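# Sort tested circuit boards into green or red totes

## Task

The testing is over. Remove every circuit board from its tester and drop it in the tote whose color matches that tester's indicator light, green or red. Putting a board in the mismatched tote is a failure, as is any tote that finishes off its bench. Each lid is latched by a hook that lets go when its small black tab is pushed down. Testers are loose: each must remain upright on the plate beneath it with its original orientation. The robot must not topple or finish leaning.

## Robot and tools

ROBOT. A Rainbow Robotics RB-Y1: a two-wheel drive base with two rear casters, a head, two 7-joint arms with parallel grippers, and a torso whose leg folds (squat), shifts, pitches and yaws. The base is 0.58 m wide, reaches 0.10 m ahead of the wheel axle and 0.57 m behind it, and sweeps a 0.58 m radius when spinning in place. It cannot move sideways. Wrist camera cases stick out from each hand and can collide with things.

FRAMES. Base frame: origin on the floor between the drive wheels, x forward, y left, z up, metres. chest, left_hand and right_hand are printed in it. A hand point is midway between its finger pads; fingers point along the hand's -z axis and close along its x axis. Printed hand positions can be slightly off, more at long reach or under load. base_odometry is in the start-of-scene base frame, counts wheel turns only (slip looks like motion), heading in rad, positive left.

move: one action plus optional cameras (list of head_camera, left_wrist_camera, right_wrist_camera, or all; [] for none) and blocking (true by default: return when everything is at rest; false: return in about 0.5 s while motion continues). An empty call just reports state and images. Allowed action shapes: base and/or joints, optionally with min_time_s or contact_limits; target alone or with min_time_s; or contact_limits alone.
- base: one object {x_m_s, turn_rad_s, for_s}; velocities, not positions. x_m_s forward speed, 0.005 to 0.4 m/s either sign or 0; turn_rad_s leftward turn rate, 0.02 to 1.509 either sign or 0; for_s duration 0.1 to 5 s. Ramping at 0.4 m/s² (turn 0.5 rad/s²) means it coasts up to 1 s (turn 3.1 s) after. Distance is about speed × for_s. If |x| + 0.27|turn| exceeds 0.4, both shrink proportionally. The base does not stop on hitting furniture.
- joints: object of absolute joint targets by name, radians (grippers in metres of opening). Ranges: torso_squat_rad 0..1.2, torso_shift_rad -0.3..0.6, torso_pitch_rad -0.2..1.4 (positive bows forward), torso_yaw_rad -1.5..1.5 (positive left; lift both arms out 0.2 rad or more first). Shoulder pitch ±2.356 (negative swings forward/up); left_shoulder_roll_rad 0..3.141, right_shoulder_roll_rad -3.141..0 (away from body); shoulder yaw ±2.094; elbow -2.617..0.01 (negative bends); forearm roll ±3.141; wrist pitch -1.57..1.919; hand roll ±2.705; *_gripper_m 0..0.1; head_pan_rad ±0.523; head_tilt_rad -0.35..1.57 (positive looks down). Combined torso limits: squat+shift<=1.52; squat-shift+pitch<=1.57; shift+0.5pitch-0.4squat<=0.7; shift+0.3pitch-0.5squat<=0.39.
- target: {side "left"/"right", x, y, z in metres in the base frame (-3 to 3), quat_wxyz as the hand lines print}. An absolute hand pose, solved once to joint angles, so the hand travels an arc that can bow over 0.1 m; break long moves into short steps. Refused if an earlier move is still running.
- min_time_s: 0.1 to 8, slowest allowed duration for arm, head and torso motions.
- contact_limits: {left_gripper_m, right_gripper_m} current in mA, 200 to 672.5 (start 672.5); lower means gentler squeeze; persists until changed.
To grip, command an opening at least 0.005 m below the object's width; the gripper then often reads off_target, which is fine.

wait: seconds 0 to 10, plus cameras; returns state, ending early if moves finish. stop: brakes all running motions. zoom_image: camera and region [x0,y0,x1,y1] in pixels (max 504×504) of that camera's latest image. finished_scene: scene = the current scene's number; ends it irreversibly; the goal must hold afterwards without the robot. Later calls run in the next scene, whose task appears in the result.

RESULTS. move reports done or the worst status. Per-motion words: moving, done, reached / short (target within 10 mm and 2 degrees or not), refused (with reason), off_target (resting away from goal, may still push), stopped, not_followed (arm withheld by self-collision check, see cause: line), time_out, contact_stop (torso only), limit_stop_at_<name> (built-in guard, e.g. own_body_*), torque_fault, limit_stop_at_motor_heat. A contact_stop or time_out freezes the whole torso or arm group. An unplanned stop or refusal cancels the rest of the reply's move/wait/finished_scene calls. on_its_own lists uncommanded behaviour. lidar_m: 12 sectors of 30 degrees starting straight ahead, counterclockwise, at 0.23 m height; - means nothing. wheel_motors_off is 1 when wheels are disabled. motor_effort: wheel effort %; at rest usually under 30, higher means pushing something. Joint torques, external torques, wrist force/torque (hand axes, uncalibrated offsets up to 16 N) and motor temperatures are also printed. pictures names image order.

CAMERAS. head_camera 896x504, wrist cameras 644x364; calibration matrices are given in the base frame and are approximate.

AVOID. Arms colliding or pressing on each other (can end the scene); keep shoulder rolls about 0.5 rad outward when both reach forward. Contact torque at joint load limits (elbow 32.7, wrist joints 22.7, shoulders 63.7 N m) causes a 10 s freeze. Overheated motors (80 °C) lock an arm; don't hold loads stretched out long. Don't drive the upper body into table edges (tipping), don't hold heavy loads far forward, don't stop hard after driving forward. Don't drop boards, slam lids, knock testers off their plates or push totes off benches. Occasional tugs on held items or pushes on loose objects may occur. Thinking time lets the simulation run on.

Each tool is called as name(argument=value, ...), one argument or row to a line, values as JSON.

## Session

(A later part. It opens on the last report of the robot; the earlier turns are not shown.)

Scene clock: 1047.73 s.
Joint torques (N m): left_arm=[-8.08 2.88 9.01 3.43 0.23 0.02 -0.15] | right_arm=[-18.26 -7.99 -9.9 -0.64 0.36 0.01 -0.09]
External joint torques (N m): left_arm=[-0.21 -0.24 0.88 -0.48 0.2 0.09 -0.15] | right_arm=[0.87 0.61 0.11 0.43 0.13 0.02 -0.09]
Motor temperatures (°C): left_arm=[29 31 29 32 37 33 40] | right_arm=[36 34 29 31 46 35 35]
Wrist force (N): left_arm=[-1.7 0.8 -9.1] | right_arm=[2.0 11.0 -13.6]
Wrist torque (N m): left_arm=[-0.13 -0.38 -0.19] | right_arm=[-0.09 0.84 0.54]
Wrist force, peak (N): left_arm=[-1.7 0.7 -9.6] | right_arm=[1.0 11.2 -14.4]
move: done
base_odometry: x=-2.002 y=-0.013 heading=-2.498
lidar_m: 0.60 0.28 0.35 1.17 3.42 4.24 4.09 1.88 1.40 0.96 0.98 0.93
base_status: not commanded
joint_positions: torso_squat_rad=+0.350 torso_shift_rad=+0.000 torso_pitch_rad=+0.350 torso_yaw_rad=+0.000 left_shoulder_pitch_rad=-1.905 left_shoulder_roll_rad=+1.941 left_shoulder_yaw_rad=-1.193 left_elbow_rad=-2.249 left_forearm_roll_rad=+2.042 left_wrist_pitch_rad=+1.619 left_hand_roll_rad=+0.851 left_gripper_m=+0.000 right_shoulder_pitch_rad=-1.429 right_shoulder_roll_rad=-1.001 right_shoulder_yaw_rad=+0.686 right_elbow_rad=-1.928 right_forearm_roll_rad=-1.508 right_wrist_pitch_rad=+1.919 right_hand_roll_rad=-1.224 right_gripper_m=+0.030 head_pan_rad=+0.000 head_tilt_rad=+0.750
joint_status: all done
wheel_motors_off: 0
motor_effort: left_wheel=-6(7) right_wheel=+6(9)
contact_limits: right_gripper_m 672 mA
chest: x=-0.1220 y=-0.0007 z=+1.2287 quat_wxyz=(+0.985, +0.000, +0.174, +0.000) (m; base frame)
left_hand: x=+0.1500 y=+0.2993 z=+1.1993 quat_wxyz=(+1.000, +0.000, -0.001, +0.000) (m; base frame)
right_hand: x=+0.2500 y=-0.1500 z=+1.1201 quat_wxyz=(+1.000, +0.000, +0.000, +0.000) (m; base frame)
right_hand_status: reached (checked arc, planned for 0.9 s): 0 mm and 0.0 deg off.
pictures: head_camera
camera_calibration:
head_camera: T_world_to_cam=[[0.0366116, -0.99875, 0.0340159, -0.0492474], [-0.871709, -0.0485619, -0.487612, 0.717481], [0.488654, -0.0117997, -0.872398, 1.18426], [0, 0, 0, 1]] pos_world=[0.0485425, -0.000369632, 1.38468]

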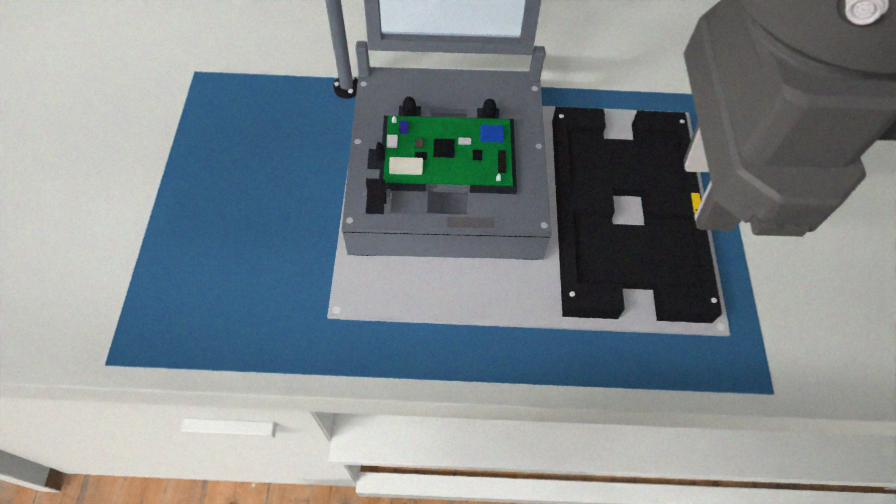

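move(
  joints={"right_gripper_m":0.088},
  cameras=[],
)

move(
  target={"side":"right","x":0.30,"y":-0.04,"z":1.12,"quat_wxyz":[1,0,0,0]},
  cameras=[],
)

move(
  target={"side":"right","x":0.394,"y":-0.008,"z":1.06,"quat_wxyz":[0.9986,0,-0.052,0]},
  cameras=[],
)

move(
  target={"side":"right","x":0.394,"y":-0.008,"z":0.995,"quat_wxyz":[0.9986,0,-0.052,0]},
  cameras=["head_camera","right_wrist_camera"],
)

Scene clock: 1058.73 s.
Joint torques (N m): left_arm=[-8 2.79 8.98 3.4 0.24 0.04 -0.15] | right_arm=[-18.28 -7.92 -10.02 -0.58 0.31 -0.07 -0.13]
External joint torques (N m): left_arm=[-0.13 -0.33 0.85 -0.5 0.21 0.11 -0.16] | right_arm=[0.84 0.68 0 0.5 0.09 -0.07 -0.13]
Motor temperatures (°C): left_arm=[29 31 29 32 37 33 40] | right_arm=[36 34 29 31 46 35 35]
Wrist force (N): left_arm=[-1.9 0.6 -9.4] | right_arm=[2.0 11.1 -13.7]
Wrist torque (N m): left_arm=[-0.11 -0.40 -0.20] | right_arm=[-0.11 0.83 0.52]
Wrist force, peak (N): left_arm=[-1.4 0.4 -9.8] | right_arm=[2.1 11.0 -13.9]
move: done
base_odometry: x=-2.002 y=-0.013 heading=-2.498
lidar_m: 0.60 0.29 0.35 1.17 3.42 4.24 4.09 1.88 1.40 0.97 0.98 0.93
base_status: not commanded
joint_positions: torso_squat_rad=+0.350 torso_shift_rad=+0.000 torso_pitch_rad=+0.350 torso_yaw_rad=+0.000 left_shoulder_pitch_rad=-1.905 left_shoulder_roll_rad=+1.941 left_shoulder_yaw_rad=-1.193 left_elbow_rad=-2.249 left_forearm_roll_rad=+2.042 left_wrist_pitch_rad=+1.619 left_hand_roll_rad=+0.851 left_gripper_m=+0.000 right_shoulder_pitch_rad=-1.429 right_shoulder_roll_rad=-1.001 right_shoulder_yaw_rad=+0.686 right_elbow_rad=-1.928 right_forearm_roll_rad=-1.508 right_wrist_pitch_rad=+1.919 right_hand_roll_rad=-1.224 right_gripper_m=+0.088 head_pan_rad=+0.000 head_tilt_rad=+0.750
joint_status: all done
wheel_motors_off: 0
motor_effort: left_wheel=-6(8) right_wheel=+8(9)
contact_limits: right_gripper_m 672 mA
chest: x=-0.1220 y=-0.0007 z=+1.2287 quat_wxyz=(+0.985, +0.000, +0.174, +0.000) (m; base frame)
left_hand: x=+0.1500 y=+0.2993 z=+1.1993 quat_wxyz=(+1.000, +0.000, -0.001, +0.000) (m; base frame)
right_hand: x=+0.2500 y=-0.1500 z=+1.1201 quat_wxyz=(+1.000, +0.000, +0.000, +0.000) (m; base frame)
pictures: none
No camera images: "cameras" was empty.

Scene clock: 1060.03 s.
Joint torques (N m): left_arm=[-7.9 2.95 8.95 3.43 0.2 0.05 -0.13] | right_arm=[-20.73 -7.53 -8.27 -1.12 0.21 -0.05 0.26]
External joint torques (N m): left_arm=[-0.03 -0.17 0.83 -0.47 0.17 0.11 -0.13] | right_arm=[2.59 -0.26 1.43 1.05 -0.01 -0.05 0.26]
Motor temperatures (°C): left_arm=[29 31 29 32 37 33 40] | right_arm=[36 34 29 31 46 35 35]
Wrist force (N): left_arm=[-1.8 0.7 -9.1] | right_arm=[2.1 10.6 -13.3]
Wrist torque (N m): left_arm=[-0.12 -0.40 -0.18] | right_arm=[-0.01 0.84 0.52]
Wrist force, peak (N): left_arm=[-1.6 0.7 -9.6] | right_arm=[2.4 11.5 -13.5]
move: done
base_odometry: x=-2.002 y=-0.013 heading=-2.498
lidar_m: 0.60 0.29 0.35 1.17 3.43 4.23 4.09 1.87 1.41 0.97 0.97 0.93
base_status: not commanded
joint_positions: torso_squat_rad=+0.350 torso_shift_rad=+0.000 torso_pitch_rad=+0.350 torso_yaw_rad=+0.000 left_shoulder_pitch_rad=-1.905 left_shoulder_roll_rad=+1.941 left_shoulder_yaw_rad=-1.193 left_elbow_rad=-2.249 left_forearm_roll_rad=+2.042 left_wrist_pitch_rad=+1.619 left_hand_roll_rad=+0.851 left_gripper_m=+0.000 right_shoulder_pitch_rad=-1.678 right_shoulder_roll_rad=-0.627 right_shoulder_yaw_rad=+0.828 right_elbow_rad=-1.470 right_forearm_roll_rad=-1.376 right_wrist_pitch_rad=+1.901 right_hand_roll_rad=-1.183 right_gripper_m=+0.088 head_pan_rad=+0.000 head_tilt_rad=+0.750
joint_status: all done
wheel_motors_off: 0
motor_effort: left_wheel=-7(7) right_wheel=+9(9)
contact_limits: right_gripper_m 672 mA
chest: x=-0.1220 y=-0.0007 z=+1.2287 quat_wxyz=(+0.985, +0.000, +0.174, +0.000) (m; base frame)
left_hand: x=+0.1500 y=+0.2993 z=+1.1994 quat_wxyz=(+1.000, +0.000, -0.001, +0.000) (m; base frame)
right_hand: x=+0.3000 y=-0.0398 z=+1.1203 quat_wxyz=(+1.000, +0.000, +0.000, +0.000) (m; base frame)
right_hand_status: reached (checked arc, planned for 0.8 s): 0 mm and 0.1 deg off.
pictures: none
No camera images: "cameras" was empty.

Scene clock: 1061.63 s.
Joint torques (N m): left_arm=[-7.95 2.82 8.89 3.39 0.18 -0.07 -0.12] | right_arm=[-24.82 -7.04 -5.78 -2.02 0.16 0.11 -0.28]
External joint torques (N m): left_arm=[-0.08 -0.3 0.76 -0.51 0.16 0 -0.12] | right_arm=[1.44 0.85 1.18 1.15 -0.26 0.27 -0.29]
Motor temperatures (°C): left_arm=[29 31 29 32 37 33 40] | right_arm=[36 34 29 31 46 35 35]
Wrist force (N): left_arm=[-1.4 0.6 -9.6] | right_arm=[1.6 10.7 -13.5]
Wrist torque (N m): left_arm=[-0.13 -0.36 -0.21] | right_arm=[-0.05 0.82 0.50]
Wrist force, peak (N): left_arm=[-1.8 1.0 -9.6] | right_arm=[1.2 11.7 -13.8]
move: done
base_odometry: x=-2.002 y=-0.013 heading=-2.498
lidar_m: 0.59 0.28 0.35 1.18 3.43 4.24 4.09 1.88 1.41 0.97 0.98 0.93
base_status: not commanded
joint_positions: torso_squat_rad=+0.350 torso_shift_rad=+0.000 torso_pitch_rad=+0.350 torso_yaw_rad=+0.000 left_shoulder_pitch_rad=-1.905 left_shoulder_roll_rad=+1.941 left_shoulder_yaw_rad=-1.193 left_elbow_rad=-2.249 left_forearm_roll_rad=+2.042 left_wrist_pitch_rad=+1.619 left_hand_roll_rad=+0.851 left_gripper_m=+0.000 right_shoulder_pitch_rad=-1.757 right_shoulder_roll_rad=-0.377 right_shoulder_yaw_rad=+0.922 right_elbow_rad=-0.858 right_forearm_roll_rad=-1.160 right_wrist_pitch_rad=+1.620 right_hand_roll_rad=-0.843 right_gripper_m=+0.088 head_pan_rad=+0.000 head_tilt_rad=+0.750
joint_status: all done
wheel_motors_off: 0
motor_effort: left_wheel=-7(7) right_wheel=+6(9)
contact_limits: right_gripper_m 672 mA
chest: x=-0.1220 y=-0.0007 z=+1.2287 quat_wxyz=(+0.985, +0.000, +0.174, +0.000) (m; base frame)
left_hand: x=+0.1500 y=+0.2992 z=+1.1994 quat_wxyz=(+1.000, +0.000, -0.001, +0.000) (m; base frame)
right_hand: x=+0.3936 y=-0.0081 z=+1.0602 quat_wxyz=(+0.999, +0.001, -0.054, +0.000) (m; base frame)
right_hand_status: reached (checked arc, planned for 0.9 s): 0 mm and 0.3 deg off.
pictures: none
No camera images: "cameras" was empty.

Scene clock: 1062.57 s.
Joint torques (N m): left_arm=[-7.97 2.91 8.81 3.36 0.27 0 -0.19] | right_arm=[-25.06 -5.99 -5.97 -2.63 0.4 -0.09 0.18]
External joint torques (N m): left_arm=[-0.1 -0.21 0.68 -0.54 0.24 0.06 -0.19] | right_arm=[1.01 1.17 0.26 0.78 -0.01 0.08 0.17]
Motor temperatures (°C): left_arm=[29 31 29 32 37 33 40] | right_arm=[36 34 29 31 46 35 35]
Wrist force (N): left_arm=[-1.8 0.8 -9.6] | right_arm=[1.4 10.9 -13.0]
Wrist torque (N m): left_arm=[-0.13 -0.39 -0.19] | right_arm=[-0.07 0.79 0.50]
Wrist force, peak (N): left_arm=[-1.8 0.8 -9.6] | right_arm=[1.2 11.1 -14.3]
move: done
base_odometry: x=-2.002 y=-0.013 heading=-2.498
lidar_m: 0.60 0.29 0.34 1.17 3.41 4.24 4.09 1.88 1.40 0.96 0.97 0.92
base_status: not commanded
joint_positions: torso_squat_rad=+0.350 torso_shift_rad=+0.000 torso_pitch_rad=+0.350 torso_yaw_rad=+0.000 left_shoulder_pitch_rad=-1.905 left_shoulder_roll_rad=+1.941 left_shoulder_yaw_rad=-1.193 left_elbow_rad=-2.249 left_forearm_roll_rad=+2.042 left_wrist_pitch_rad=+1.619 left_hand_roll_rad=+0.851 left_gripper_m=+0.000 right_shoulder_pitch_rad=-1.670 right_shoulder_roll_rad=-0.311 right_shoulder_yaw_rad=+0.966 right_elbow_rad=-0.763 right_forearm_roll_rad=-1.112 right_wrist_pitch_rad=+1.487 right_hand_roll_rad=-0.804 right_gripper_m=+0.088 head_pan_rad=+0.000 head_tilt_rad=+0.750
joint_status: all done
wheel_motors_off: 0
motor_effort: left_wheel=-5(8) right_wheel=+7(9)
contact_limits: right_gripper_m 672 mA
chest: x=-0.1219 y=-0.0007 z=+1.2287 quat_wxyz=(+0.985, +0.000, +0.174, +0.000) (m; base frame)
left_hand: x=+0.1500 y=+0.2992 z=+1.1993 quat_wxyz=(+1.000, +0.000, -0.001, +0.000) (m; base frame)
right_hand: x=+0.3940 y=-0.0081 z=+0.9951 quat_wxyz=(+0.999, +0.000, -0.052, +0.000) (m; base frame)
right_hand_status: reached (checked arc, planned for 0.4 s): 0 mm and 0.1 deg off.
pictures: head_camera, right_wrist_camera
camera_calibration:
head_camera: T_world_to_cam=[[0.0366142, -0.998752, 0.0339717, -0.049214], [-0.87172, -0.0485423, -0.487593, 0.717466], [0.488634, -0.011761, -0.87241, 1.18427], [0, 0, 0, 1]] pos_world=[0.0485591, -0.000396892, 1.38467]
right_wrist_camera: T_world_to_cam=[[-0.992374, 0.0204696, -0.121552, 0.514584], [-0.035806, 0.895722, 0.44317, -0.386449], [0.117948, 0.444143, -0.888158, 0.912586], [0, 0, 0, 1]] pos_world=[0.389185, -0.0697009, 1.04433]

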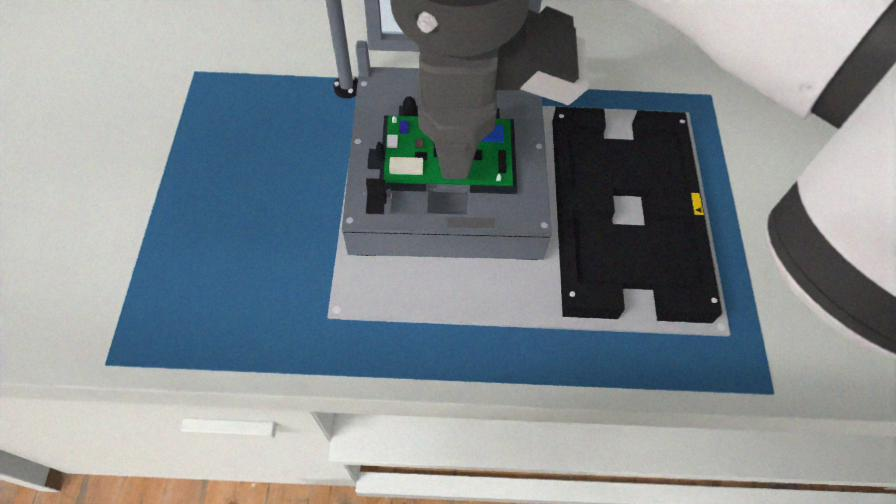

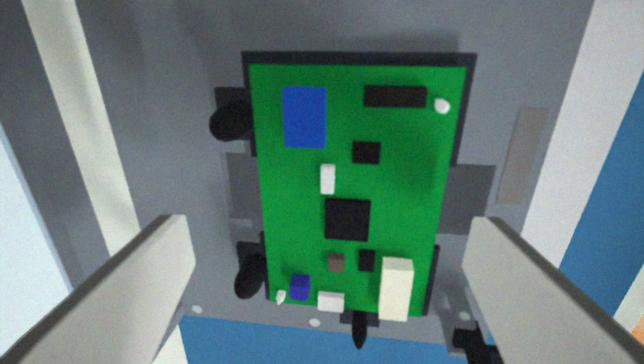

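move(
  target={"side":"right","x":0.386,"y":-0.005,"z":0.985,"quat_wxyz":[0.9986,0,-0.052,0]},
  cameras=["right_wrist_camera"],
)

Scene clock: 1079.13 s.
Joint torques (N m): left_arm=[-7.86 2.96 8.91 3.41 0.31 0 -0.13] | right_arm=[-23.37 -6.82 -5.8 -3.05 0.37 -0.13 -0.1]
External joint torques (N m): left_arm=[0.01 -0.15 0.78 -0.5 0.29 0.07 -0.13] | right_arm=[2.42 0.03 0.77 0.43 -0.03 0.03 -0.11]
Motor temperatures (°C): left_arm=[29 31 29 32 37 33 40] | right_arm=[36 34 29 31 45 35 35]
Wrist force (N): left_arm=[-1.7 0.6 -9.3] | right_arm=[1.6 10.8 -12.9]
Wrist torque (N m): left_arm=[-0.13 -0.39 -0.21] | right_arm=[-0.08 0.80 0.50]
Wrist force, peak (N): left_arm=[-1.4 0.8 -9.7] | right_arm=[1.0 11.6 -13.9]
move: done
base_odometry: x=-2.002 y=-0.013 heading=-2.498
lidar_m: 0.60 0.29 0.34 1.17 3.42 4.23 4.09 1.88 1.40 0.96 0.98 0.92
base_status: not commanded
joint_positions: torso_squat_rad=+0.350 torso_shift_rad=+0.000 torso_pitch_rad=+0.350 torso_yaw_rad=+0.000 left_shoulder_pitch_rad=-1.905 left_shoulder_roll_rad=+1.941 left_shoulder_yaw_rad=-1.193 left_elbow_rad=-2.249 left_forearm_roll_rad=+2.042 left_wrist_pitch_rad=+1.619 left_hand_roll_rad=+0.851 left_gripper_m=+0.000 right_shoulder_pitch_rad=-1.641 right_shoulder_roll_rad=-0.315 right_shoulder_yaw_rad=+0.976 right_elbow_rad=-0.813 right_forearm_roll_rad=-1.103 right_wrist_pitch_rad=+1.485 right_hand_roll_rad=-0.839 right_gripper_m=+0.088 head_pan_rad=+0.000 head_tilt_rad=+0.750
joint_status: all done
wheel_motors_off: 0
motor_effort: left_wheel=-5(8) right_wheel=+7(8)
contact_limits: right_gripper_m 672 mA
chest: x=-0.1220 y=-0.0007 z=+1.2287 quat_wxyz=(+0.985, +0.000, +0.174, +0.000) (m; base frame)
left_hand: x=+0.1500 y=+0.2992 z=+1.1994 quat_wxyz=(+1.000, +0.000, -0.001, +0.000) (m; base frame)
right_hand: x=+0.3858 y=-0.0048 z=+0.9854 quat_wxyz=(+0.999, +0.000, -0.051, +0.000) (m; base frame)
right_hand_status: reached (checked arc, planned for 0.3 s): 0 mm and 0.1 deg off.
pictures: right_wrist_camera
camera_calibration:
right_wrist_camera: T_world_to_cam=[[-0.992781, 0.0197064, -0.118312, 0.502154], [-0.0349905, 0.895918, 0.44284, -0.385384], [0.114724, 0.443783, -0.88876, 0.905338], [0, 0, 0, 1]] pos_world=[0.38118, -0.0663968, 1.0347]

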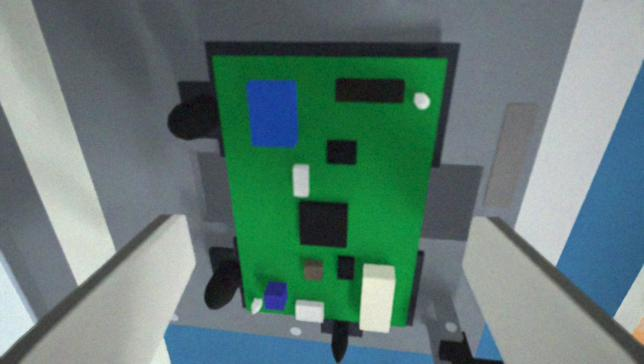

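move(
  target={"side":"right","x":0.386,"y":-0.005,"z":0.966,"quat_wxyz":[0.9986,0,-0.052,0]},
  cameras=["right_wrist_camera"],
)

move(
  target={"side":"right","x":0.386,"y":-0.005,"z":0.9545,"quat_wxyz":[0.9986,0,-0.052,0]},
  cameras=["right_wrist_camera"],
)

Scene clock: 1085.03 s.
Joint torques (N m): left_arm=[-7.91 2.89 8.67 3.45 0.21 0.09 -0.19] | right_arm=[-23.21 -5.37 -5.61 -2.45 0.24 -0.19 0.16]
External joint torques (N m): left_arm=[-0.04 -0.23 0.54 -0.45 0.18 0.15 -0.19] | right_arm=[2.48 1.23 0.61 1.06 -0.17 -0.03 0.15]
Motor temperatures (°C): left_arm=[29 31 29 32 37 33 40] | right_arm=[36 34 29 31 45 35 35]
Wrist force (N): left_arm=[-1.6 0.6 -9.3] | right_arm=[1.6 10.9 -12.8]
Wrist torque (N m): left_arm=[-0.13 -0.37 -0.21] | right_arm=[-0.08 0.80 0.49]
Wrist force, peak (N): left_arm=[-1.8 0.6 -9.7] | right_arm=[1.0 11.0 -14.5]
move: done
base_odometry: x=-2.002 y=-0.013 heading=-2.498
lidar_m: 0.61 0.29 0.34 1.17 3.42 4.24 4.09 1.88 1.40 0.96 0.99 0.93
base_status: not commanded
joint_positions: torso_squat_rad=+0.350 torso_shift_rad=+0.000 torso_pitch_rad=+0.350 torso_yaw_rad=+0.000 left_shoulder_pitch_rad=-1.905 left_shoulder_roll_rad=+1.941 left_shoulder_yaw_rad=-1.193 left_elbow_rad=-2.249 left_forearm_roll_rad=+2.042 left_wrist_pitch_rad=+1.619 left_hand_roll_rad=+0.851 left_gripper_m=+0.000 right_shoulder_pitch_rad=-1.619 right_shoulder_roll_rad=-0.291 right_shoulder_yaw_rad=+0.989 right_elbow_rad=-0.770 right_forearm_roll_rad=-1.087 right_wrist_pitch_rad=+1.438 right_hand_roll_rad=-0.823 right_gripper_m=+0.088 head_pan_rad=+0.000 head_tilt_rad=+0.750
joint_status: all done
wheel_motors_off: 0
motor_effort: left_wheel=-6(7) right_wheel=+7(8)
contact_limits: right_gripper_m 672 mA
chest: x=-0.1220 y=-0.0007 z=+1.2287 quat_wxyz=(+0.985, +0.000, +0.174, +0.000) (m; base frame)
left_hand: x=+0.1500 y=+0.2992 z=+1.1994 quat_wxyz=(+1.000, +0.000, -0.001, +0.000) (m; base frame)
right_hand: x=+0.3861 y=-0.0050 z=+0.9663 quat_wxyz=(+0.999, +0.000, -0.052, +0.000) (m; base frame)
right_hand_status: reached (checked arc, planned for 0.2 s): 0 mm and 0.1 deg off.
pictures: right_wrist_camera
camera_calibration:
right_wrist_camera: T_world_to_cam=[[-0.992385, 0.0203405, -0.121485, 0.503107], [-0.0358775, 0.895775, 0.443057, -0.376573], [0.117835, 0.444041, -0.888224, 0.886679], [0, 0, 0, 1]] pos_world=[0.381283, -0.0666305, 1.01553]

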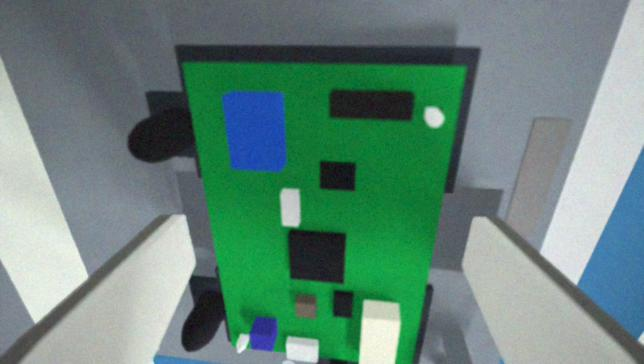

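Scene clock: 1085.57 s.
Joint torques (N m): left_arm=[-7.94 3.02 8.93 3.29 0.15 0.01 -0.11] | right_arm=[-23.16 -5.21 -5.11 -2.46 0.21 -0.13 0.09]
External joint torques (N m): left_arm=[-0.07 -0.1 0.8 -0.61 0.12 0.08 -0.11] | right_arm=[2.45 1.24 0.88 1.07 -0.19 0.03 0.09]
Motor temperatures (°C): left_arm=[29 31 29 32 37 33 40] | right_arm=[36 34 29 31 45 35 35]
Wrist force (N): left_arm=[-1.8 0.5 -9.1] | right_arm=[1.6 10.9 -13.0]
Wrist torque (N m): left_arm=[-0.11 -0.40 -0.20] | right_arm=[-0.07 0.79 0.51]
Wrist force, peak (N): left_arm=[-2.0 0.8 -9.6] | right_arm=[0.6 11.8 -14.1]
move: done
base_odometry: x=-2.002 y=-0.013 heading=-2.498
lidar_m: 0.60 0.29 0.34 1.17 3.43 4.23 4.08 1.87 1.40 0.97 0.98 0.93
base_status: not commanded
joint_positions: torso_squat_rad=+0.350 torso_shift_rad=+0.000 torso_pitch_rad=+0.350 torso_yaw_rad=+0.000 left_shoulder_pitch_rad=-1.905 left_shoulder_roll_rad=+1.941 left_shoulder_yaw_rad=-1.193 left_elbow_rad=-2.249 left_forearm_roll_rad=+2.042 left_wrist_pitch_rad=+1.619 left_hand_roll_rad=+0.851 left_gripper_m=+0.000 right_shoulder_pitch_rad=-1.606 right_shoulder_roll_rad=-0.275 right_shoulder_yaw_rad=+0.996 right_elbow_rad=-0.742 right_forearm_roll_rad=-1.080 right_wrist_pitch_rad=+1.412 right_hand_roll_rad=-0.812 right_gripper_m=+0.088 head_pan_rad=+0.000 head_tilt_rad=+0.750
joint_status: all done
wheel_motors_off: 0
motor_effort: left_wheel=-5(8) right_wheel=+6(9)
contact_limits: right_gripper_m 672 mA
chest: x=-0.1220 y=-0.0007 z=+1.2287 quat_wxyz=(+0.985, +0.000, +0.174, +0.000) (m; base frame)
left_hand: x=+0.1500 y=+0.2992 z=+1.1994 quat_wxyz=(+1.000, +0.000, -0.001, +0.000) (m; base frame)
right_hand: x=+0.3857 y=-0.0052 z=+0.9551 quat_wxyz=(+0.999, +0.000, -0.053, +0.000) (m; base frame)
right_hand_status: reached (checked arc, planned for 0.2 s): 1 mm and 0.1 deg off.
pictures: right_wrist_camera
camera_calibration:
right_wrist_camera: T_world_to_cam=[[-0.992334, 0.0201824, -0.121923, 0.50178], [-0.0362067, 0.895804, 0.442973, -0.371248], [0.118159, 0.443991, -0.888206, 0.876793], [0, 0, 0, 1]] pos_world=[0.38089, -0.0668498, 1.0044]

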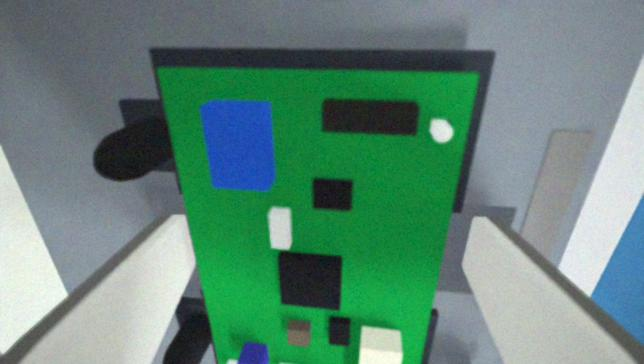

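move(
  target={"side":"right","x":0.388,"y":-0.002,"z":0.9535,"quat_wxyz":[0.9986,0,-0.052,0]},
  cameras=["right_wrist_camera"],
)

move(
  joints={"right_gripper_m":0.06},
  cameras=["right_wrist_camera"],
)

Scene clock: 1093.93 s.
Joint torques (N m): left_arm=[-8.05 2.83 8.77 3.44 0.26 0.13 -0.13] | right_arm=[-24.11 -4.82 -5.41 -2.56 0.22 -0.3 0.19]
External joint torques (N m): left_arm=[-0.18 -0.29 0.65 -0.47 0.23 0.2 -0.13] | right_arm=[1.58 1.62 0.21 0.95 -0.19 -0.13 0.18]
Motor temperatures (°C): left_arm=[29 31 29 32 37 33 40] | right_arm=[36 34 29 31 45 35 35]
Wrist force (N): left_arm=[-1.6 0.4 -9.3] | right_arm=[1.5 10.8 -13.2]
Wrist torque (N m): left_arm=[-0.10 -0.37 -0.19] | right_arm=[-0.05 0.80 0.51]
Wrist force, peak (N): left_arm=[-1.8 0.7 -9.7] | right_arm=[1.4 11.5 -13.2]
move: done
base_odometry: x=-2.002 y=-0.013 heading=-2.498
lidar_m: 0.60 0.29 0.34 1.17 3.42 4.24 4.09 1.88 1.40 0.97 0.98 0.93
base_status: not commanded
joint_positions: torso_squat_rad=+0.350 torso_shift_rad=+0.000 torso_pitch_rad=+0.350 torso_yaw_rad=+0.000 left_shoulder_pitch_rad=-1.905 left_shoulder_roll_rad=+1.941 left_shoulder_yaw_rad=-1.193 left_elbow_rad=-2.249 left_forearm_roll_rad=+2.042 left_wrist_pitch_rad=+1.619 left_hand_roll_rad=+0.851 left_gripper_m=+0.000 right_shoulder_pitch_rad=-1.618 right_shoulder_roll_rad=-0.252 right_shoulder_yaw_rad=+0.995 right_elbow_rad=-0.693 right_forearm_roll_rad=-1.081 right_wrist_pitch_rad=+1.398 right_hand_roll_rad=-0.793 right_gripper_m=+0.088 head_pan_rad=+0.000 head_tilt_rad=+0.750
joint_status: all done
wheel_motors_off: 0
motor_effort: left_wheel=-5(7) right_wheel=+6(8)
contact_limits: right_gripper_m 672 mA
chest: x=-0.1220 y=-0.0007 z=+1.2287 quat_wxyz=(+0.985, +0.000, +0.174, +0.000) (m; base frame)
left_hand: x=+0.1500 y=+0.2992 z=+1.1994 quat_wxyz=(+1.000, +0.000, -0.001, +0.000) (m; base frame)
right_hand: x=+0.3879 y=-0.0023 z=+0.9537 quat_wxyz=(+0.999, +0.000, -0.053, +0.000) (m; base frame)
right_hand_status: reached (checked arc, planned for 0.3 s): 0 mm and 0.1 deg off.
pictures: right_wrist_camera
camera_calibration:
right_wrist_camera: T_world_to_cam=[[-0.992183, 0.0205041, -0.123095, 0.50474], [-0.0364872, 0.895637, 0.443286, -0.373374], [0.119337, 0.444313, -0.887888, 0.873217], [0, 0, 0, 1]] pos_world=[0.382964, -0.0639225, 1.00296]

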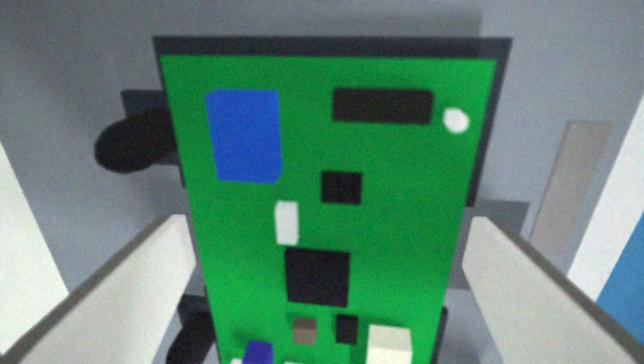

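Scene clock: 1094.73 s.
Joint torques (N m): left_arm=[-7.94 2.86 8.76 3.35 0.26 -0.01 -0.13] | right_arm=[-20.05 -2.83 -5.37 -3.29 -2.23 2.93 0.22]
External joint torques (N m): left_arm=[-0.06 -0.26 0.63 -0.55 0.23 0.05 -0.13] | right_arm=[5.65 3.63 0.25 0.22 -2.65 3.11 0.21]
Motor temperatures (°C): left_arm=[29 31 29 32 37 33 40] | right_arm=[36 34 29 31 45 35 35]
Wrist force (N): left_arm=[-1.4 0.6 -9.2] | right_arm=[17.4 12.3 -14.4]
Wrist torque (N m): left_arm=[-0.11 -0.35 -0.19] | right_arm=[-0.04 0.50 0.56]
Wrist force, peak (N): left_arm=[-1.4 0.6 -9.7] | right_arm=[26.0 13.6 -20.2]
move: off_target
base_odometry: x=-2.002 y=-0.013 heading=-2.498
lidar_m: 0.60 0.29 0.34 1.17 3.42 4.24 4.09 1.88 1.40 0.96 0.98 0.93
base_status: not commanded
joint_positions: torso_squat_rad=+0.350 torso_shift_rad=+0.000 torso_pitch_rad=+0.350 torso_yaw_rad=+0.000 left_shoulder_pitch_rad=-1.905 left_shoulder_roll_rad=+1.941 left_shoulder_yaw_rad=-1.193 left_elbow_rad=-2.249 left_forearm_roll_rad=+2.042 left_wrist_pitch_rad=+1.619 left_hand_roll_rad=+0.851 left_gripper_m=+0.000 right_shoulder_pitch_rad=-1.619 right_shoulder_roll_rad=-0.252 right_shoulder_yaw_rad=+0.995 right_elbow_rad=-0.692 right_forearm_roll_rad=-1.080 right_wrist_pitch_rad=+1.397 right_hand_roll_rad=-0.793 right_gripper_m=+0.070 head_pan_rad=+0.000 head_tilt_rad=+0.750
joint_status: right_gripper_m off_target (ended at +0.070, target +0.060)
wheel_motors_off: 0
motor_effort: left_wheel=-8(9) right_wheel=+5(8)
contact_limits: right_gripper_m 672 mA
chest: x=-0.1218 y=-0.0007 z=+1.2287 quat_wxyz=(+0.985, +0.000, +0.174, +0.000) (m; base frame)
left_hand: x=+0.1502 y=+0.2993 z=+1.1993 quat_wxyz=(+1.000, +0.000, -0.001, +0.000) (m; base frame)
right_hand: x=+0.3887 y=-0.0023 z=+0.9541 quat_wxyz=(+0.999, +0.000, -0.054, +0.000) (m; base frame)
pictures: right_wrist_camera
camera_calibration:
right_wrist_camera: T_world_to_cam=[[-0.991946, 0.0207062, -0.124954, 0.50728], [-0.0371469, 0.895603, 0.443301, -0.373222], [0.121088, 0.444372, -0.887621, 0.872593], [0, 0, 0, 1]] pos_world=[0.383669, -0.0640012, 1.00337]

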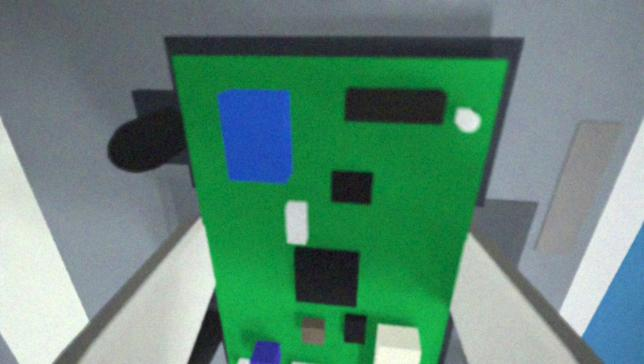

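0.070: gripped. Lift.

move(
  target={"side":"right","x":0.389,"y":-0.002,"z":0.972,"quat_wxyz":[0.9986,0,-0.052,0]},
  min_time_s=1.5,
  cameras=["right_wrist_camera","head_camera"],
)

Scene clock: 1099.30 s.
Joint torques (N m): left_arm=[-7.97 2.99 9 3.49 0.26 0.04 -0.08] | right_arm=[-25.31 -7.83 -7.14 -3.61 -0.14 0.15 -0.3]
External joint torques (N m): left_arm=[-0.1 -0.13 0.87 -0.42 0.23 0.1 -0.08] | right_arm=[0.54 -1.11 -1.28 -0.13 -0.55 0.32 -0.31]
Motor temperatures (°C): left_arm=[29 31 29 32 37 33 40] | right_arm=[36 33 29 31 45 35 35]
Wrist force (N): left_arm=[-1.8 0.5 -9.3] | right_arm=[1.6 11.2 -13.6]
Wrist torque (N m): left_arm=[-0.12 -0.40 -0.21] | right_arm=[-0.09 0.84 0.51]
Wrist force, peak (N): left_arm=[-1.6 0.6 -9.7] | right_arm=[16.8 14.6 -25.9]
move: done
base_odometry: x=-2.002 y=-0.013 heading=-2.498
lidar_m: 0.60 0.28 0.34 1.18 3.43 4.25 4.09 1.87 1.41 0.97 0.97 0.93
base_status: not commanded
joint_positions: torso_squat_rad=+0.350 torso_shift_rad=+0.000 torso_pitch_rad=+0.350 torso_yaw_rad=+0.000 left_shoulder_pitch_rad=-1.905 left_shoulder_roll_rad=+1.941 left_shoulder_yaw_rad=-1.193 left_elbow_rad=-2.249 left_forearm_roll_rad=+2.042 left_wrist_pitch_rad=+1.619 left_hand_roll_rad=+0.851 left_gripper_m=+0.000 right_shoulder_pitch_rad=-1.643 right_shoulder_roll_rad=-0.270 right_shoulder_yaw_rad=+0.984 right_elbow_rad=-0.720 right_forearm_roll_rad=-1.094 right_wrist_pitch_rad=+1.439 right_hand_roll_rad=-0.801 right_gripper_m=+0.070 head_pan_rad=+0.000 head_tilt_rad=+0.750
joint_status: all done
wheel_motors_off: 0
motor_effort: left_wheel=-7(9) right_wheel=+5(8)
contact_limits: right_gripper_m 672 mA
chest: x=-0.1219 y=-0.0007 z=+1.2287 quat_wxyz=(+0.985, +0.000, +0.174, +0.000) (m; base frame)
left_hand: x=+0.1501 y=+0.2993 z=+1.1993 quat_wxyz=(+1.000, +0.000, -0.001, +0.000) (m; base frame)
right_hand: x=+0.3893 y=-0.0017 z=+0.9713 quat_wxyz=(+0.999, +0.000, -0.052, +0.000) (m; base frame)
right_hand_status: reached (checked arc, planned for 1.5 s): 1 mm and 0.1 deg off.
pictures: head_camera, right_wrist_camera
camera_calibration:
head_camera: T_world_to_cam=[[0.0366363, -0.998751, 0.0339724, -0.0492075], [-0.871762, -0.0485609, -0.487517, 0.717406], [0.488558, -0.011755, -0.872452, 1.18428], [0, 0, 0, 1]] pos_world=[0.0486207, -0.000386834, 1.38465]
right_wrist_camera: T_world_to_cam=[[-0.992538, 0.0193062, -0.120399, 0.505793], [-0.0361822, 0.896286, 0.441997, -0.380488], [0.116445, 0.443055, -0.8889, 0.8905], [0, 0, 0, 1]] pos_world=[0.384557, -0.0632792, 1.02064]

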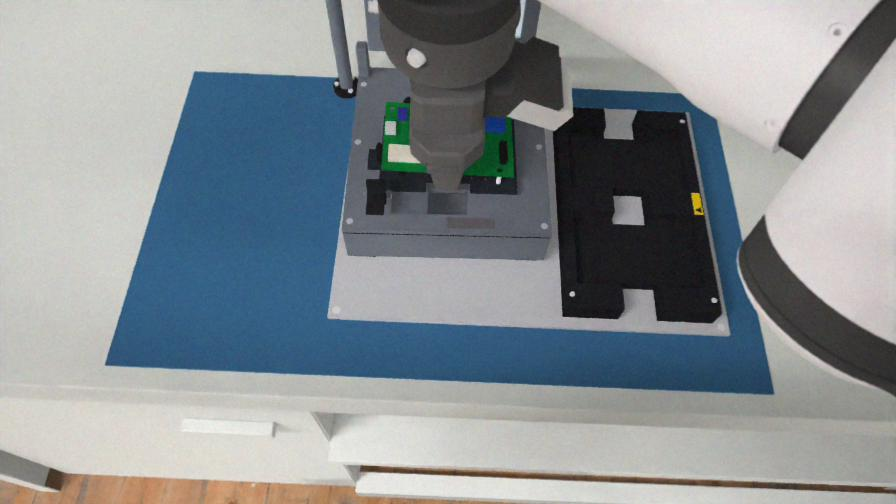

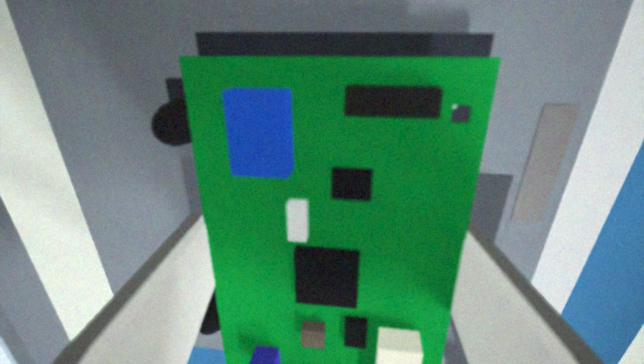

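move(
  target={"side":"right","x":0.39,"y":-0.015,"z":1.06,"quat_wxyz":[0.9986,0,-0.052,0]},
  min_time_s=1.5,
  cameras=[],
)

move(
  target={"side":"right","x":0.30,"y":-0.02,"z":1.12,"quat_wxyz":[1,0,0,0]},
  min_time_s=1.5,
  cameras=[],
)

move(
  target={"side":"right","x":0.25,"y":-0.15,"z":1.14,"quat_wxyz":[1,0,0,0]},
  min_time_s=1.5,
  cameras=["head_camera"],
)

move(
  joints={"right_shoulder_pitch_rad":-1.905,"right_shoulder_roll_rad":-1.941,"right_shoulder_yaw_rad":1.193,"right_elbow_rad":-2.249,"right_forearm_roll_rad":-2.042,"right_wrist_pitch_rad":1.619,"right_hand_roll_rad":-0.851},
  min_time_s=2,
  cameras=[],
)

move(
  base={"x_m_s":-0.3,"for_s":2},
  cameras=["head_camera"],
)

Scene clock: 1113.50 s.
Joint torques (N m): left_arm=[-7.98 2.97 8.76 3.4 0.28 -0.02 -0.14] | right_arm=[-25.02 -8.37 -8.2 -3.28 -0.16 0 -0.3]
External joint torques (N m): left_arm=[-0.11 -0.15 0.63 -0.51 0.25 0.04 -0.14] | right_arm=[1.09 -0.54 -0.87 -0.12 -0.57 0.16 -0.3]
Motor temperatures (°C): left_arm=[29 31 29 32 37 33 40] | right_arm=[37 34 29 31 45 35 35]
Wrist force (N): left_arm=[-1.9 0.8 -9.4] | right_arm=[1.7 10.8 -14.0]
Wrist torque (N m): left_arm=[-0.15 -0.40 -0.20] | right_arm=[-0.05 0.82 0.49]
Wrist force, peak (N): left_arm=[-1.7 0.8 -9.6] | right_arm=[1.4 11.3 -14.1]
move: done
base_odometry: x=-2.002 y=-0.013 heading=-2.498
lidar_m: 0.60 0.29 0.34 1.16 3.42 4.24 4.09 1.88 1.41 0.95 0.97 0.93
base_status: not commanded
joint_positions: torso_squat_rad=+0.350 torso_shift_rad=+0.000 torso_pitch_rad=+0.350 torso_yaw_rad=+0.000 left_shoulder_pitch_rad=-1.905 left_shoulder_roll_rad=+1.941 left_shoulder_yaw_rad=-1.193 left_elbow_rad=-2.249 left_forearm_roll_rad=+2.042 left_wrist_pitch_rad=+1.619 left_hand_roll_rad=+0.851 left_gripper_m=+0.000 right_shoulder_pitch_rad=-1.738 right_shoulder_roll_rad=-0.407 right_shoulder_yaw_rad=+0.919 right_elbow_rad=-0.915 right_forearm_roll_rad=-1.163 right_wrist_pitch_rad=+1.636 right_hand_roll_rad=-0.860 right_gripper_m=+0.070 head_pan_rad=+0.000 head_tilt_rad=+0.750
joint_status: all done
wheel_motors_off: 0
motor_effort: left_wheel=-8(9) right_wheel=+4(7)
contact_limits: right_gripper_m 672 mA
chest: x=-0.1219 y=-0.0007 z=+1.2287 quat_wxyz=(+0.985, +0.000, +0.174, +0.000) (m; base frame)
left_hand: x=+0.1501 y=+0.2993 z=+1.1993 quat_wxyz=(+1.000, +0.000, -0.001, +0.000) (m; base frame)
right_hand: x=+0.3900 y=-0.0149 z=+1.0600 quat_wxyz=(+0.999, +0.000, -0.052, +0.000) (m; base frame)
right_hand_status: reached (checked arc, planned for 1.5 s): 0 mm and 0.0 deg off.
pictures: none
No camera images: "cameras" was empty.

Scene clock: 1115.33 s.
Joint torques (N m): left_arm=[-7.74 2.8 8.91 3.38 0.25 -0.01 -0.07] | right_arm=[-20.43 -7.31 -10.29 -2.08 -0.15 0.02 -0.14]
External joint torques (N m): left_arm=[0.13 -0.32 0.78 -0.52 0.22 0.06 -0.07] | right_arm=[3.23 -0.08 -0.71 0.05 -0.36 0 -0.14]
Motor temperatures (°C): left_arm=[29 31 29 32 37 33 40] | right_arm=[37 34 29 31 45 35 35]
Wrist force (N): left_arm=[-1.6 0.6 -9.3] | right_arm=[2.3 10.8 -13.9]
Wrist torque (N m): left_arm=[-0.11 -0.37 -0.20] | right_arm=[-0.06 0.86 0.52]
Wrist force, peak (N): left_arm=[-1.6 0.5 -9.7] | right_arm=[1.7 11.4 -14.0]
move: done
base_odometry: x=-2.002 y=-0.013 heading=-2.498
lidar_m: 0.60 0.29 0.35 1.17 3.42 4.23 4.09 1.88 1.40 0.97 0.99 0.93
base_status: not commanded
joint_positions: torso_squat_rad=+0.350 torso_shift_rad=+0.000 torso_pitch_rad=+0.350 torso_yaw_rad=+0.000 left_shoulder_pitch_rad=-1.905 left_shoulder_roll_rad=+1.941 left_shoulder_yaw_rad=-1.193 left_elbow_rad=-2.249 left_forearm_roll_rad=+2.042 left_wrist_pitch_rad=+1.619 left_hand_roll_rad=+0.851 left_gripper_m=+0.000 right_shoulder_pitch_rad=-1.725 right_shoulder_roll_rad=-0.571 right_shoulder_yaw_rad=+0.864 right_elbow_rad=-1.396 right_forearm_roll_rad=-1.385 right_wrist_pitch_rad=+1.887 right_hand_roll_rad=-1.186 right_gripper_m=+0.070 head_pan_rad=+0.000 head_tilt_rad=+0.750
joint_status: all done
wheel_motors_off: 0
motor_effort: left_wheel=-7(9) right_wheel=+5(7)
contact_limits: right_gripper_m 672 mA
chest: x=-0.1219 y=-0.0007 z=+1.2287 quat_wxyz=(+0.985, +0.000, +0.174, +0.000) (m; base frame)
left_hand: x=+0.1501 y=+0.2993 z=+1.1993 quat_wxyz=(+1.000, +0.000, -0.001, +0.000) (m; base frame)
right_hand: x=+0.2997 y=-0.0202 z=+1.1196 quat_wxyz=(+1.000, -0.003, +0.005, +0.002) (m; base frame)
right_hand_status: reached (checked arc, planned for 1.5 s): 1 mm and 0.7 deg off.
pictures: none
No camera images: "cameras" was empty.

Scene clock: 1117.17 s.
Joint torques (N m): left_arm=[-7.78 2.83 8.87 3.37 0.21 0.04 -0.11] | right_arm=[-16.19 -8.12 -11.05 -0.19 -0.1 -0.3 -0.26]
External joint torques (N m): left_arm=[0.09 -0.29 0.74 -0.54 0.19 0.1 -0.11] | right_arm=[2.9 0.14 -0.71 -0.28 -0.32 -0.3 -0.26]
Motor temperatures (°C): left_arm=[29 31 29 32 37 33 40] | right_arm=[37 34 29 31 45 35 35]
Wrist force (N): left_arm=[-1.8 0.6 -9.2] | right_arm=[2.4 10.6 -13.8]
Wrist torque (N m): left_arm=[-0.12 -0.40 -0.18] | right_arm=[-0.05 0.87 0.54]
Wrist force, peak (N): left_arm=[-2.0 0.6 -9.6] | right_arm=[2.4 11.3 -13.9]
move: done
base_odometry: x=-2.002 y=-0.013 heading=-2.498
lidar_m: 0.61 0.28 0.35 1.17 3.43 4.24 4.08 1.87 1.41 0.97 0.98 0.93
base_status: not commanded
joint_positions: torso_squat_rad=+0.350 torso_shift_rad=+0.000 torso_pitch_rad=+0.350 torso_yaw_rad=+0.000 left_shoulder_pitch_rad=-1.905 left_shoulder_roll_rad=+1.941 left_shoulder_yaw_rad=-1.193 left_elbow_rad=-2.249 left_forearm_roll_rad=+2.042 left_wrist_pitch_rad=+1.619 left_hand_roll_rad=+0.851 left_gripper_m=+0.000 right_shoulder_pitch_rad=-1.578 right_shoulder_roll_rad=-1.089 right_shoulder_yaw_rad=+0.823 right_elbow_rad=-1.911 right_forearm_roll_rad=-1.629 right_wrist_pitch_rad=+1.832 right_hand_roll_rad=-1.230 right_gripper_m=+0.070 head_pan_rad=+0.000 head_tilt_rad=+0.750
joint_status: all done
wheel_motors_off: 0
motor_effort: left_wheel=-6(9) right_wheel=+6(7)
contact_limits: right_gripper_m 672 mA
chest: x=-0.1219 y=-0.0007 z=+1.2287 quat_wxyz=(+0.985, +0.000, +0.174, +0.000) (m; base frame)
left_hand: x=+0.1501 y=+0.2992 z=+1.1993 quat_wxyz=(+1.000, +0.000, -0.001, +0.000) (m; base frame)
right_hand: x=+0.2501 y=-0.1499 z=+1.1401 quat_wxyz=(+1.000, +0.000, +0.000, +0.000) (m; base frame)
right_hand_status: reached (checked arc, planned for 1.5 s): 0 mm and 0.0 deg off.
pictures: head_camera
camera_calibration:
head_camera: T_world_to_cam=[[0.0366307, -0.998751, 0.0339723, -0.04921], [-0.871755, -0.0485561, -0.48753, 0.717417], [0.488571, -0.0117569, -0.872445, 1.18428], [0, 0, 0, 1]] pos_world=[0.0486107, -0.000390008, 1.38465]

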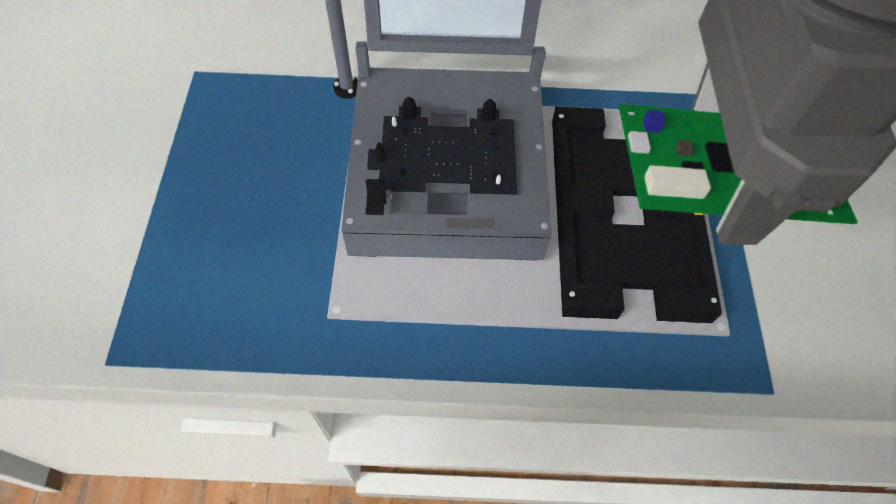

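Scene clock: 1119.47 s.
Joint torques (N m): left_arm=[-7.81 2.81 8.81 3.45 0.22 0 -0.08] | right_arm=[-9.15 -3.72 -7.22 3.44 -0.12 -0.25 0.23]
External joint torques (N m): left_arm=[0.06 -0.31 0.68 -0.46 0.2 0.06 -0.08] | right_arm=[-0.79 -0.39 1.45 -0.57 -0.37 -0.23 0.23]
Motor temperatures (°C): left_arm=[29 31 29 32 37 33 40] | right_arm=[36 34 29 31 45 35 35]
Wrist force (N): left_arm=[-1.6 0.8 -9.4] | right_arm=[2.2 10.9 -13.8]
Wrist torque (N m): left_arm=[-0.15 -0.38 -0.21] | right_arm=[-0.06 0.85 0.53]
Wrist force, peak (N): left_arm=[-1.3 0.5 -9.8] | right_arm=[2.1 11.2 -14.2]
move: done
base_odometry: x=-2.002 y=-0.013 heading=-2.498
lidar_m: 0.60 0.29 0.35 1.17 3.43 4.24 4.09 1.88 1.41 0.97 0.98 0.93
base_status: not commanded
joint_positions: torso_squat_rad=+0.350 torso_shift_rad=+0.000 torso_pitch_rad=+0.350 torso_yaw_rad=+0.000 left_shoulder_pitch_rad=-1.905 left_shoulder_roll_rad=+1.941 left_shoulder_yaw_rad=-1.193 left_elbow_rad=-2.249 left_forearm_roll_rad=+2.042 left_wrist_pitch_rad=+1.619 left_hand_roll_rad=+0.851 left_gripper_m=+0.000 right_shoulder_pitch_rad=-1.905 right_shoulder_roll_rad=-1.941 right_shoulder_yaw_rad=+1.193 right_elbow_rad=-2.249 right_forearm_roll_rad=-2.042 right_wrist_pitch_rad=+1.619 right_hand_roll_rad=-0.851 right_gripper_m=+0.070 head_pan_rad=+0.000 head_tilt_rad=+0.750
joint_status: all done
wheel_motors_off: 0
motor_effort: left_wheel=-7(9) right_wheel=+5(7)
contact_limits: right_gripper_m 672 mA
chest: x=-0.1219 y=-0.0007 z=+1.2287 quat_wxyz=(+0.985, +0.000, +0.174, +0.000) (m; base frame)
left_hand: x=+0.1501 y=+0.2993 z=+1.1993 quat_wxyz=(+1.000, +0.000, -0.001, +0.000) (m; base frame)
right_hand: x=+0.1501 y=-0.3007 z=+1.1988 quat_wxyz=(+1.000, +0.001, -0.001, +0.000) (m; base frame)
pictures: none
No camera images: "cameras" was empty.

Scene clock: 1122.70 s.
Joint torques (N m): left_arm=[-7.73 3.09 8.56 3.42 0.28 0 -0.14] | right_arm=[-8.47 -3.08 -7.64 3.54 -0.15 -0.16 0.1]
External joint torques (N m): left_arm=[0.14 -0.03 0.43 -0.49 0.25 0.06 -0.14] | right_arm=[-0.12 0.24 1.03 -0.46 -0.4 -0.14 0.1]
Motor temperatures (°C): left_arm=[29 31 29 32 37 33 40] | right_arm=[36 34 29 31 45 35 35]
Wrist force (N): left_arm=[-2.0 0.7 -9.2] | right_arm=[2.1 11.0 -13.7]
Wrist torque (N m): left_arm=[-0.14 -0.41 -0.20] | right_arm=[-0.08 0.84 0.52]
Wrist force, peak (N): left_arm=[-1.6 0.7 -9.7] | right_arm=[2.3 11.1 -14.2]
move: done
base_odometry: x=-1.522 y=+0.347 heading=-2.499
lidar_m: 0.86 0.88 1.44 3.28 3.43 3.67 3.49 1.85 1.38 1.34 1.24 1.37
base_status: done (sent for 2 of 2 s)
joint_positions: torso_squat_rad=+0.350 torso_shift_rad=+0.000 torso_pitch_rad=+0.350 torso_yaw_rad=+0.000 left_shoulder_pitch_rad=-1.905 left_shoulder_roll_rad=+1.941 left_shoulder_yaw_rad=-1.193 left_elbow_rad=-2.249 left_forearm_roll_rad=+2.042 left_wrist_pitch_rad=+1.619 left_hand_roll_rad=+0.851 left_gripper_m=+0.000 right_shoulder_pitch_rad=-1.905 right_shoulder_roll_rad=-1.941 right_shoulder_yaw_rad=+1.193 right_elbow_rad=-2.249 right_forearm_roll_rad=-2.042 right_wrist_pitch_rad=+1.619 right_hand_roll_rad=-0.851 right_gripper_m=+0.070 head_pan_rad=+0.000 head_tilt_rad=+0.750
joint_status: not commanded
wheel_motors_off: 0
motor_effort: left_wheel=-6(30) right_wheel=+8(26)
contact_limits: right_gripper_m 672 mA
chest: x=-0.1220 y=-0.0007 z=+1.2287 quat_wxyz=(+0.985, +0.000, +0.174, +0.000) (m; base frame)
left_hand: x=+0.1500 y=+0.2992 z=+1.1994 quat_wxyz=(+1.000, +0.000, -0.001, +0.000) (m; base frame)
right_hand: x=+0.1500 y=-0.3007 z=+1.1989 quat_wxyz=(+1.000, +0.001, -0.001, +0.000) (m; base frame)
pictures: head_camera
camera_calibration:
head_camera: T_world_to_cam=[[0.036623, -0.99875, 0.0340033, -0.0492357], [-0.871677, -0.0485665, -0.487669, 0.717531], [0.488711, -0.01178, -0.872366, 1.18425], [0, 0, 0, 1]] pos_world=[0.0485029, -0.000375742, 1.38469]

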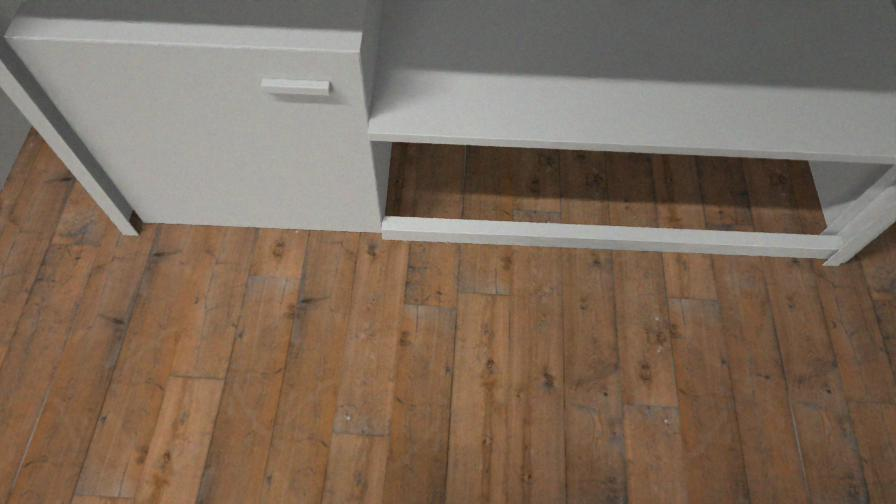

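move(
  base={"turn_rad_s":0.82,"for_s":3},
  cameras=[],
)

move(
  joints={"head_tilt_rad":0.3},
  cameras=["head_camera"],
)

Scene clock: 1131.93 s.
Joint torques (N m): left_arm=[-7.57 2.77 8.6 3.38 0.24 0.03 -0.19] | right_arm=[-8.52 -2.86 -7.82 3.58 -0.08 -0.15 0.25]
External joint torques (N m): left_arm=[0.3 -0.34 0.47 -0.53 0.21 0.1 -0.19] | right_arm=[-0.17 0.47 0.86 -0.43 -0.33 -0.13 0.25]
Motor temperatures (°C): left_arm=[29 31 29 32 37 33 40] | right_arm=[36 33 29 31 45 35 35]
Wrist force (N): left_arm=[-1.8 0.7 -9.1] | right_arm=[2.2 11.2 -13.7]
Wrist torque (N m): left_arm=[-0.13 -0.39 -0.20] | right_arm=[-0.10 0.85 0.53]
Wrist force, peak (N): left_arm=[-1.4 0.8 -9.8] | right_arm=[2.4 11.2 -14.0]
move: done
base_odometry: x=-1.522 y=+0.347 heading=-0.039
lidar_m: 3.80 3.49 2.23 1.46 1.33 1.34 1.23 1.50 0.87 1.05 2.47 3.33
base_status: done (sent for 3 of 3 s)
joint_positions: torso_squat_rad=+0.350 torso_shift_rad=+0.000 torso_pitch_rad=+0.350 torso_yaw_rad=+0.000 left_shoulder_pitch_rad=-1.905 left_shoulder_roll_rad=+1.941 left_shoulder_yaw_rad=-1.193 left_elbow_rad=-2.249 left_forearm_roll_rad=+2.042 left_wrist_pitch_rad=+1.619 left_hand_roll_rad=+0.851 left_gripper_m=+0.000 right_shoulder_pitch_rad=-1.905 right_shoulder_roll_rad=-1.941 right_shoulder_yaw_rad=+1.193 right_elbow_rad=-2.249 right_forearm_roll_rad=-2.042 right_wrist_pitch_rad=+1.619 right_hand_roll_rad=-0.851 right_gripper_m=+0.070 head_pan_rad=+0.000 head_tilt_rad=+0.750
joint_status: not commanded
wheel_motors_off: 0
motor_effort: left_wheel=+0(28) right_wheel=+5(28)
contact_limits: right_gripper_m 672 mA
chest: x=-0.1220 y=-0.0007 z=+1.2287 quat_wxyz=(+0.985, +0.000, +0.174, +0.000) (m; base frame)
left_hand: x=+0.1500 y=+0.2993 z=+1.1994 quat_wxyz=(+1.000, +0.000, -0.001, +0.000) (m; base frame)
right_hand: x=+0.1500 y=-0.3007 z=+1.1989 quat_wxyz=(+1.000, +0.001, -0.001, +0.000) (m; base frame)
pictures: none
No camera images: "cameras" was empty.

Scene clock: 1132.90 s.
Joint torques (N m): left_arm=[-7.67 2.98 8.55 3.37 0.22 0.02 -0.15] | right_arm=[-9.13 -2.89 -7.93 3.61 -0.03 -0.16 0.25]
External joint torques (N m): left_arm=[0.2 -0.14 0.42 -0.54 0.2 0.08 -0.15] | right_arm=[-0.77 0.43 0.74 -0.39 -0.28 -0.14 0.25]
Motor temperatures (°C): left_arm=[29 31 29 32 37 33 40] | right_arm=[36 33 29 31 45 35 35]
Wrist force (N): left_arm=[-1.5 0.5 -9.4] | right_arm=[2.1 11.1 -13.8]
Wrist torque (N m): left_arm=[-0.11 -0.36 -0.20] | right_arm=[-0.08 0.85 0.51]
Wrist force, peak (N): left_arm=[-1.8 0.9 -9.6] | right_arm=[2.2 10.9 -14.2]
move: done
base_odometry: x=-1.522 y=+0.347 heading=-0.039
lidar_m: 3.81 3.48 2.23 1.46 1.33 1.35 1.24 1.51 0.87 1.05 2.48 3.32
base_status: not commanded
joint_positions: torso_squat_rad=+0.350 torso_shift_rad=+0.000 torso_pitch_rad=+0.350 torso_yaw_rad=+0.000 left_shoulder_pitch_rad=-1.905 left_shoulder_roll_rad=+1.941 left_shoulder_yaw_rad=-1.193 left_elbow_rad=-2.249 left_forearm_roll_rad=+2.042 left_wrist_pitch_rad=+1.619 left_hand_roll_rad=+0.851 left_gripper_m=+0.000 right_shoulder_pitch_rad=-1.905 right_shoulder_roll_rad=-1.941 right_shoulder_yaw_rad=+1.193 right_elbow_rad=-2.249 right_forearm_roll_rad=-2.042 right_wrist_pitch_rad=+1.619 right_hand_roll_rad=-0.851 right_gripper_m=+0.070 head_pan_rad=+0.000 head_tilt_rad=+0.300
joint_status: all done
wheel_motors_off: 0
motor_effort: left_wheel=+0(2) right_wheel=+5(7)
contact_limits: right_gripper_m 672 mA
chest: x=-0.1220 y=-0.0007 z=+1.2287 quat_wxyz=(+0.985, +0.000, +0.174, +0.000) (m; base frame)
left_hand: x=+0.1500 y=+0.2993 z=+1.1994 quat_wxyz=(+1.000, +0.000, -0.001, +0.000) (m; base frame)
right_hand: x=+0.1500 y=-0.3007 z=+1.1989 quat_wxyz=(+1.000, +0.001, -0.001, +0.000) (m; base frame)
pictures: head_camera
camera_calibration:
head_camera: T_world_to_cam=[[0.0177657, -0.998759, 0.0465234, -0.0674736], [-0.572854, -0.0483041, -0.818233, 1.19314], [0.819465, -0.0121146, -0.573001, 0.773223], [0, 0, 0, 1]] pos_world=[0.0510657, -0.000388989, 1.42246]

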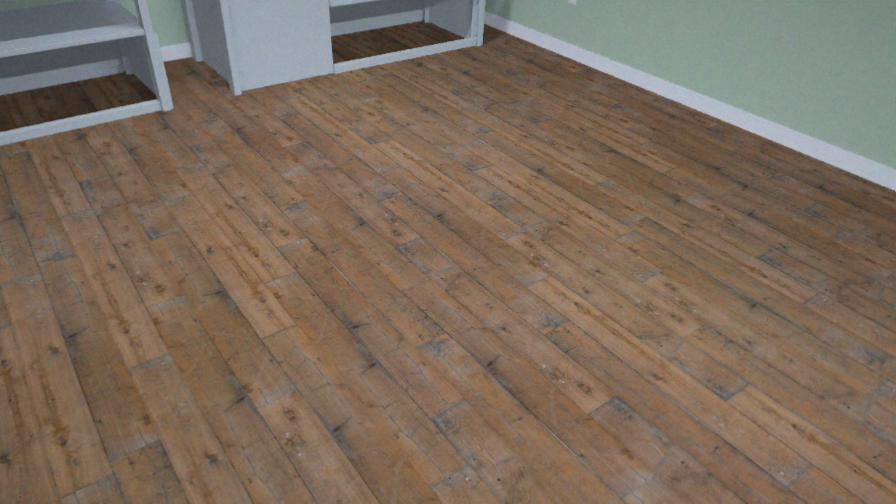

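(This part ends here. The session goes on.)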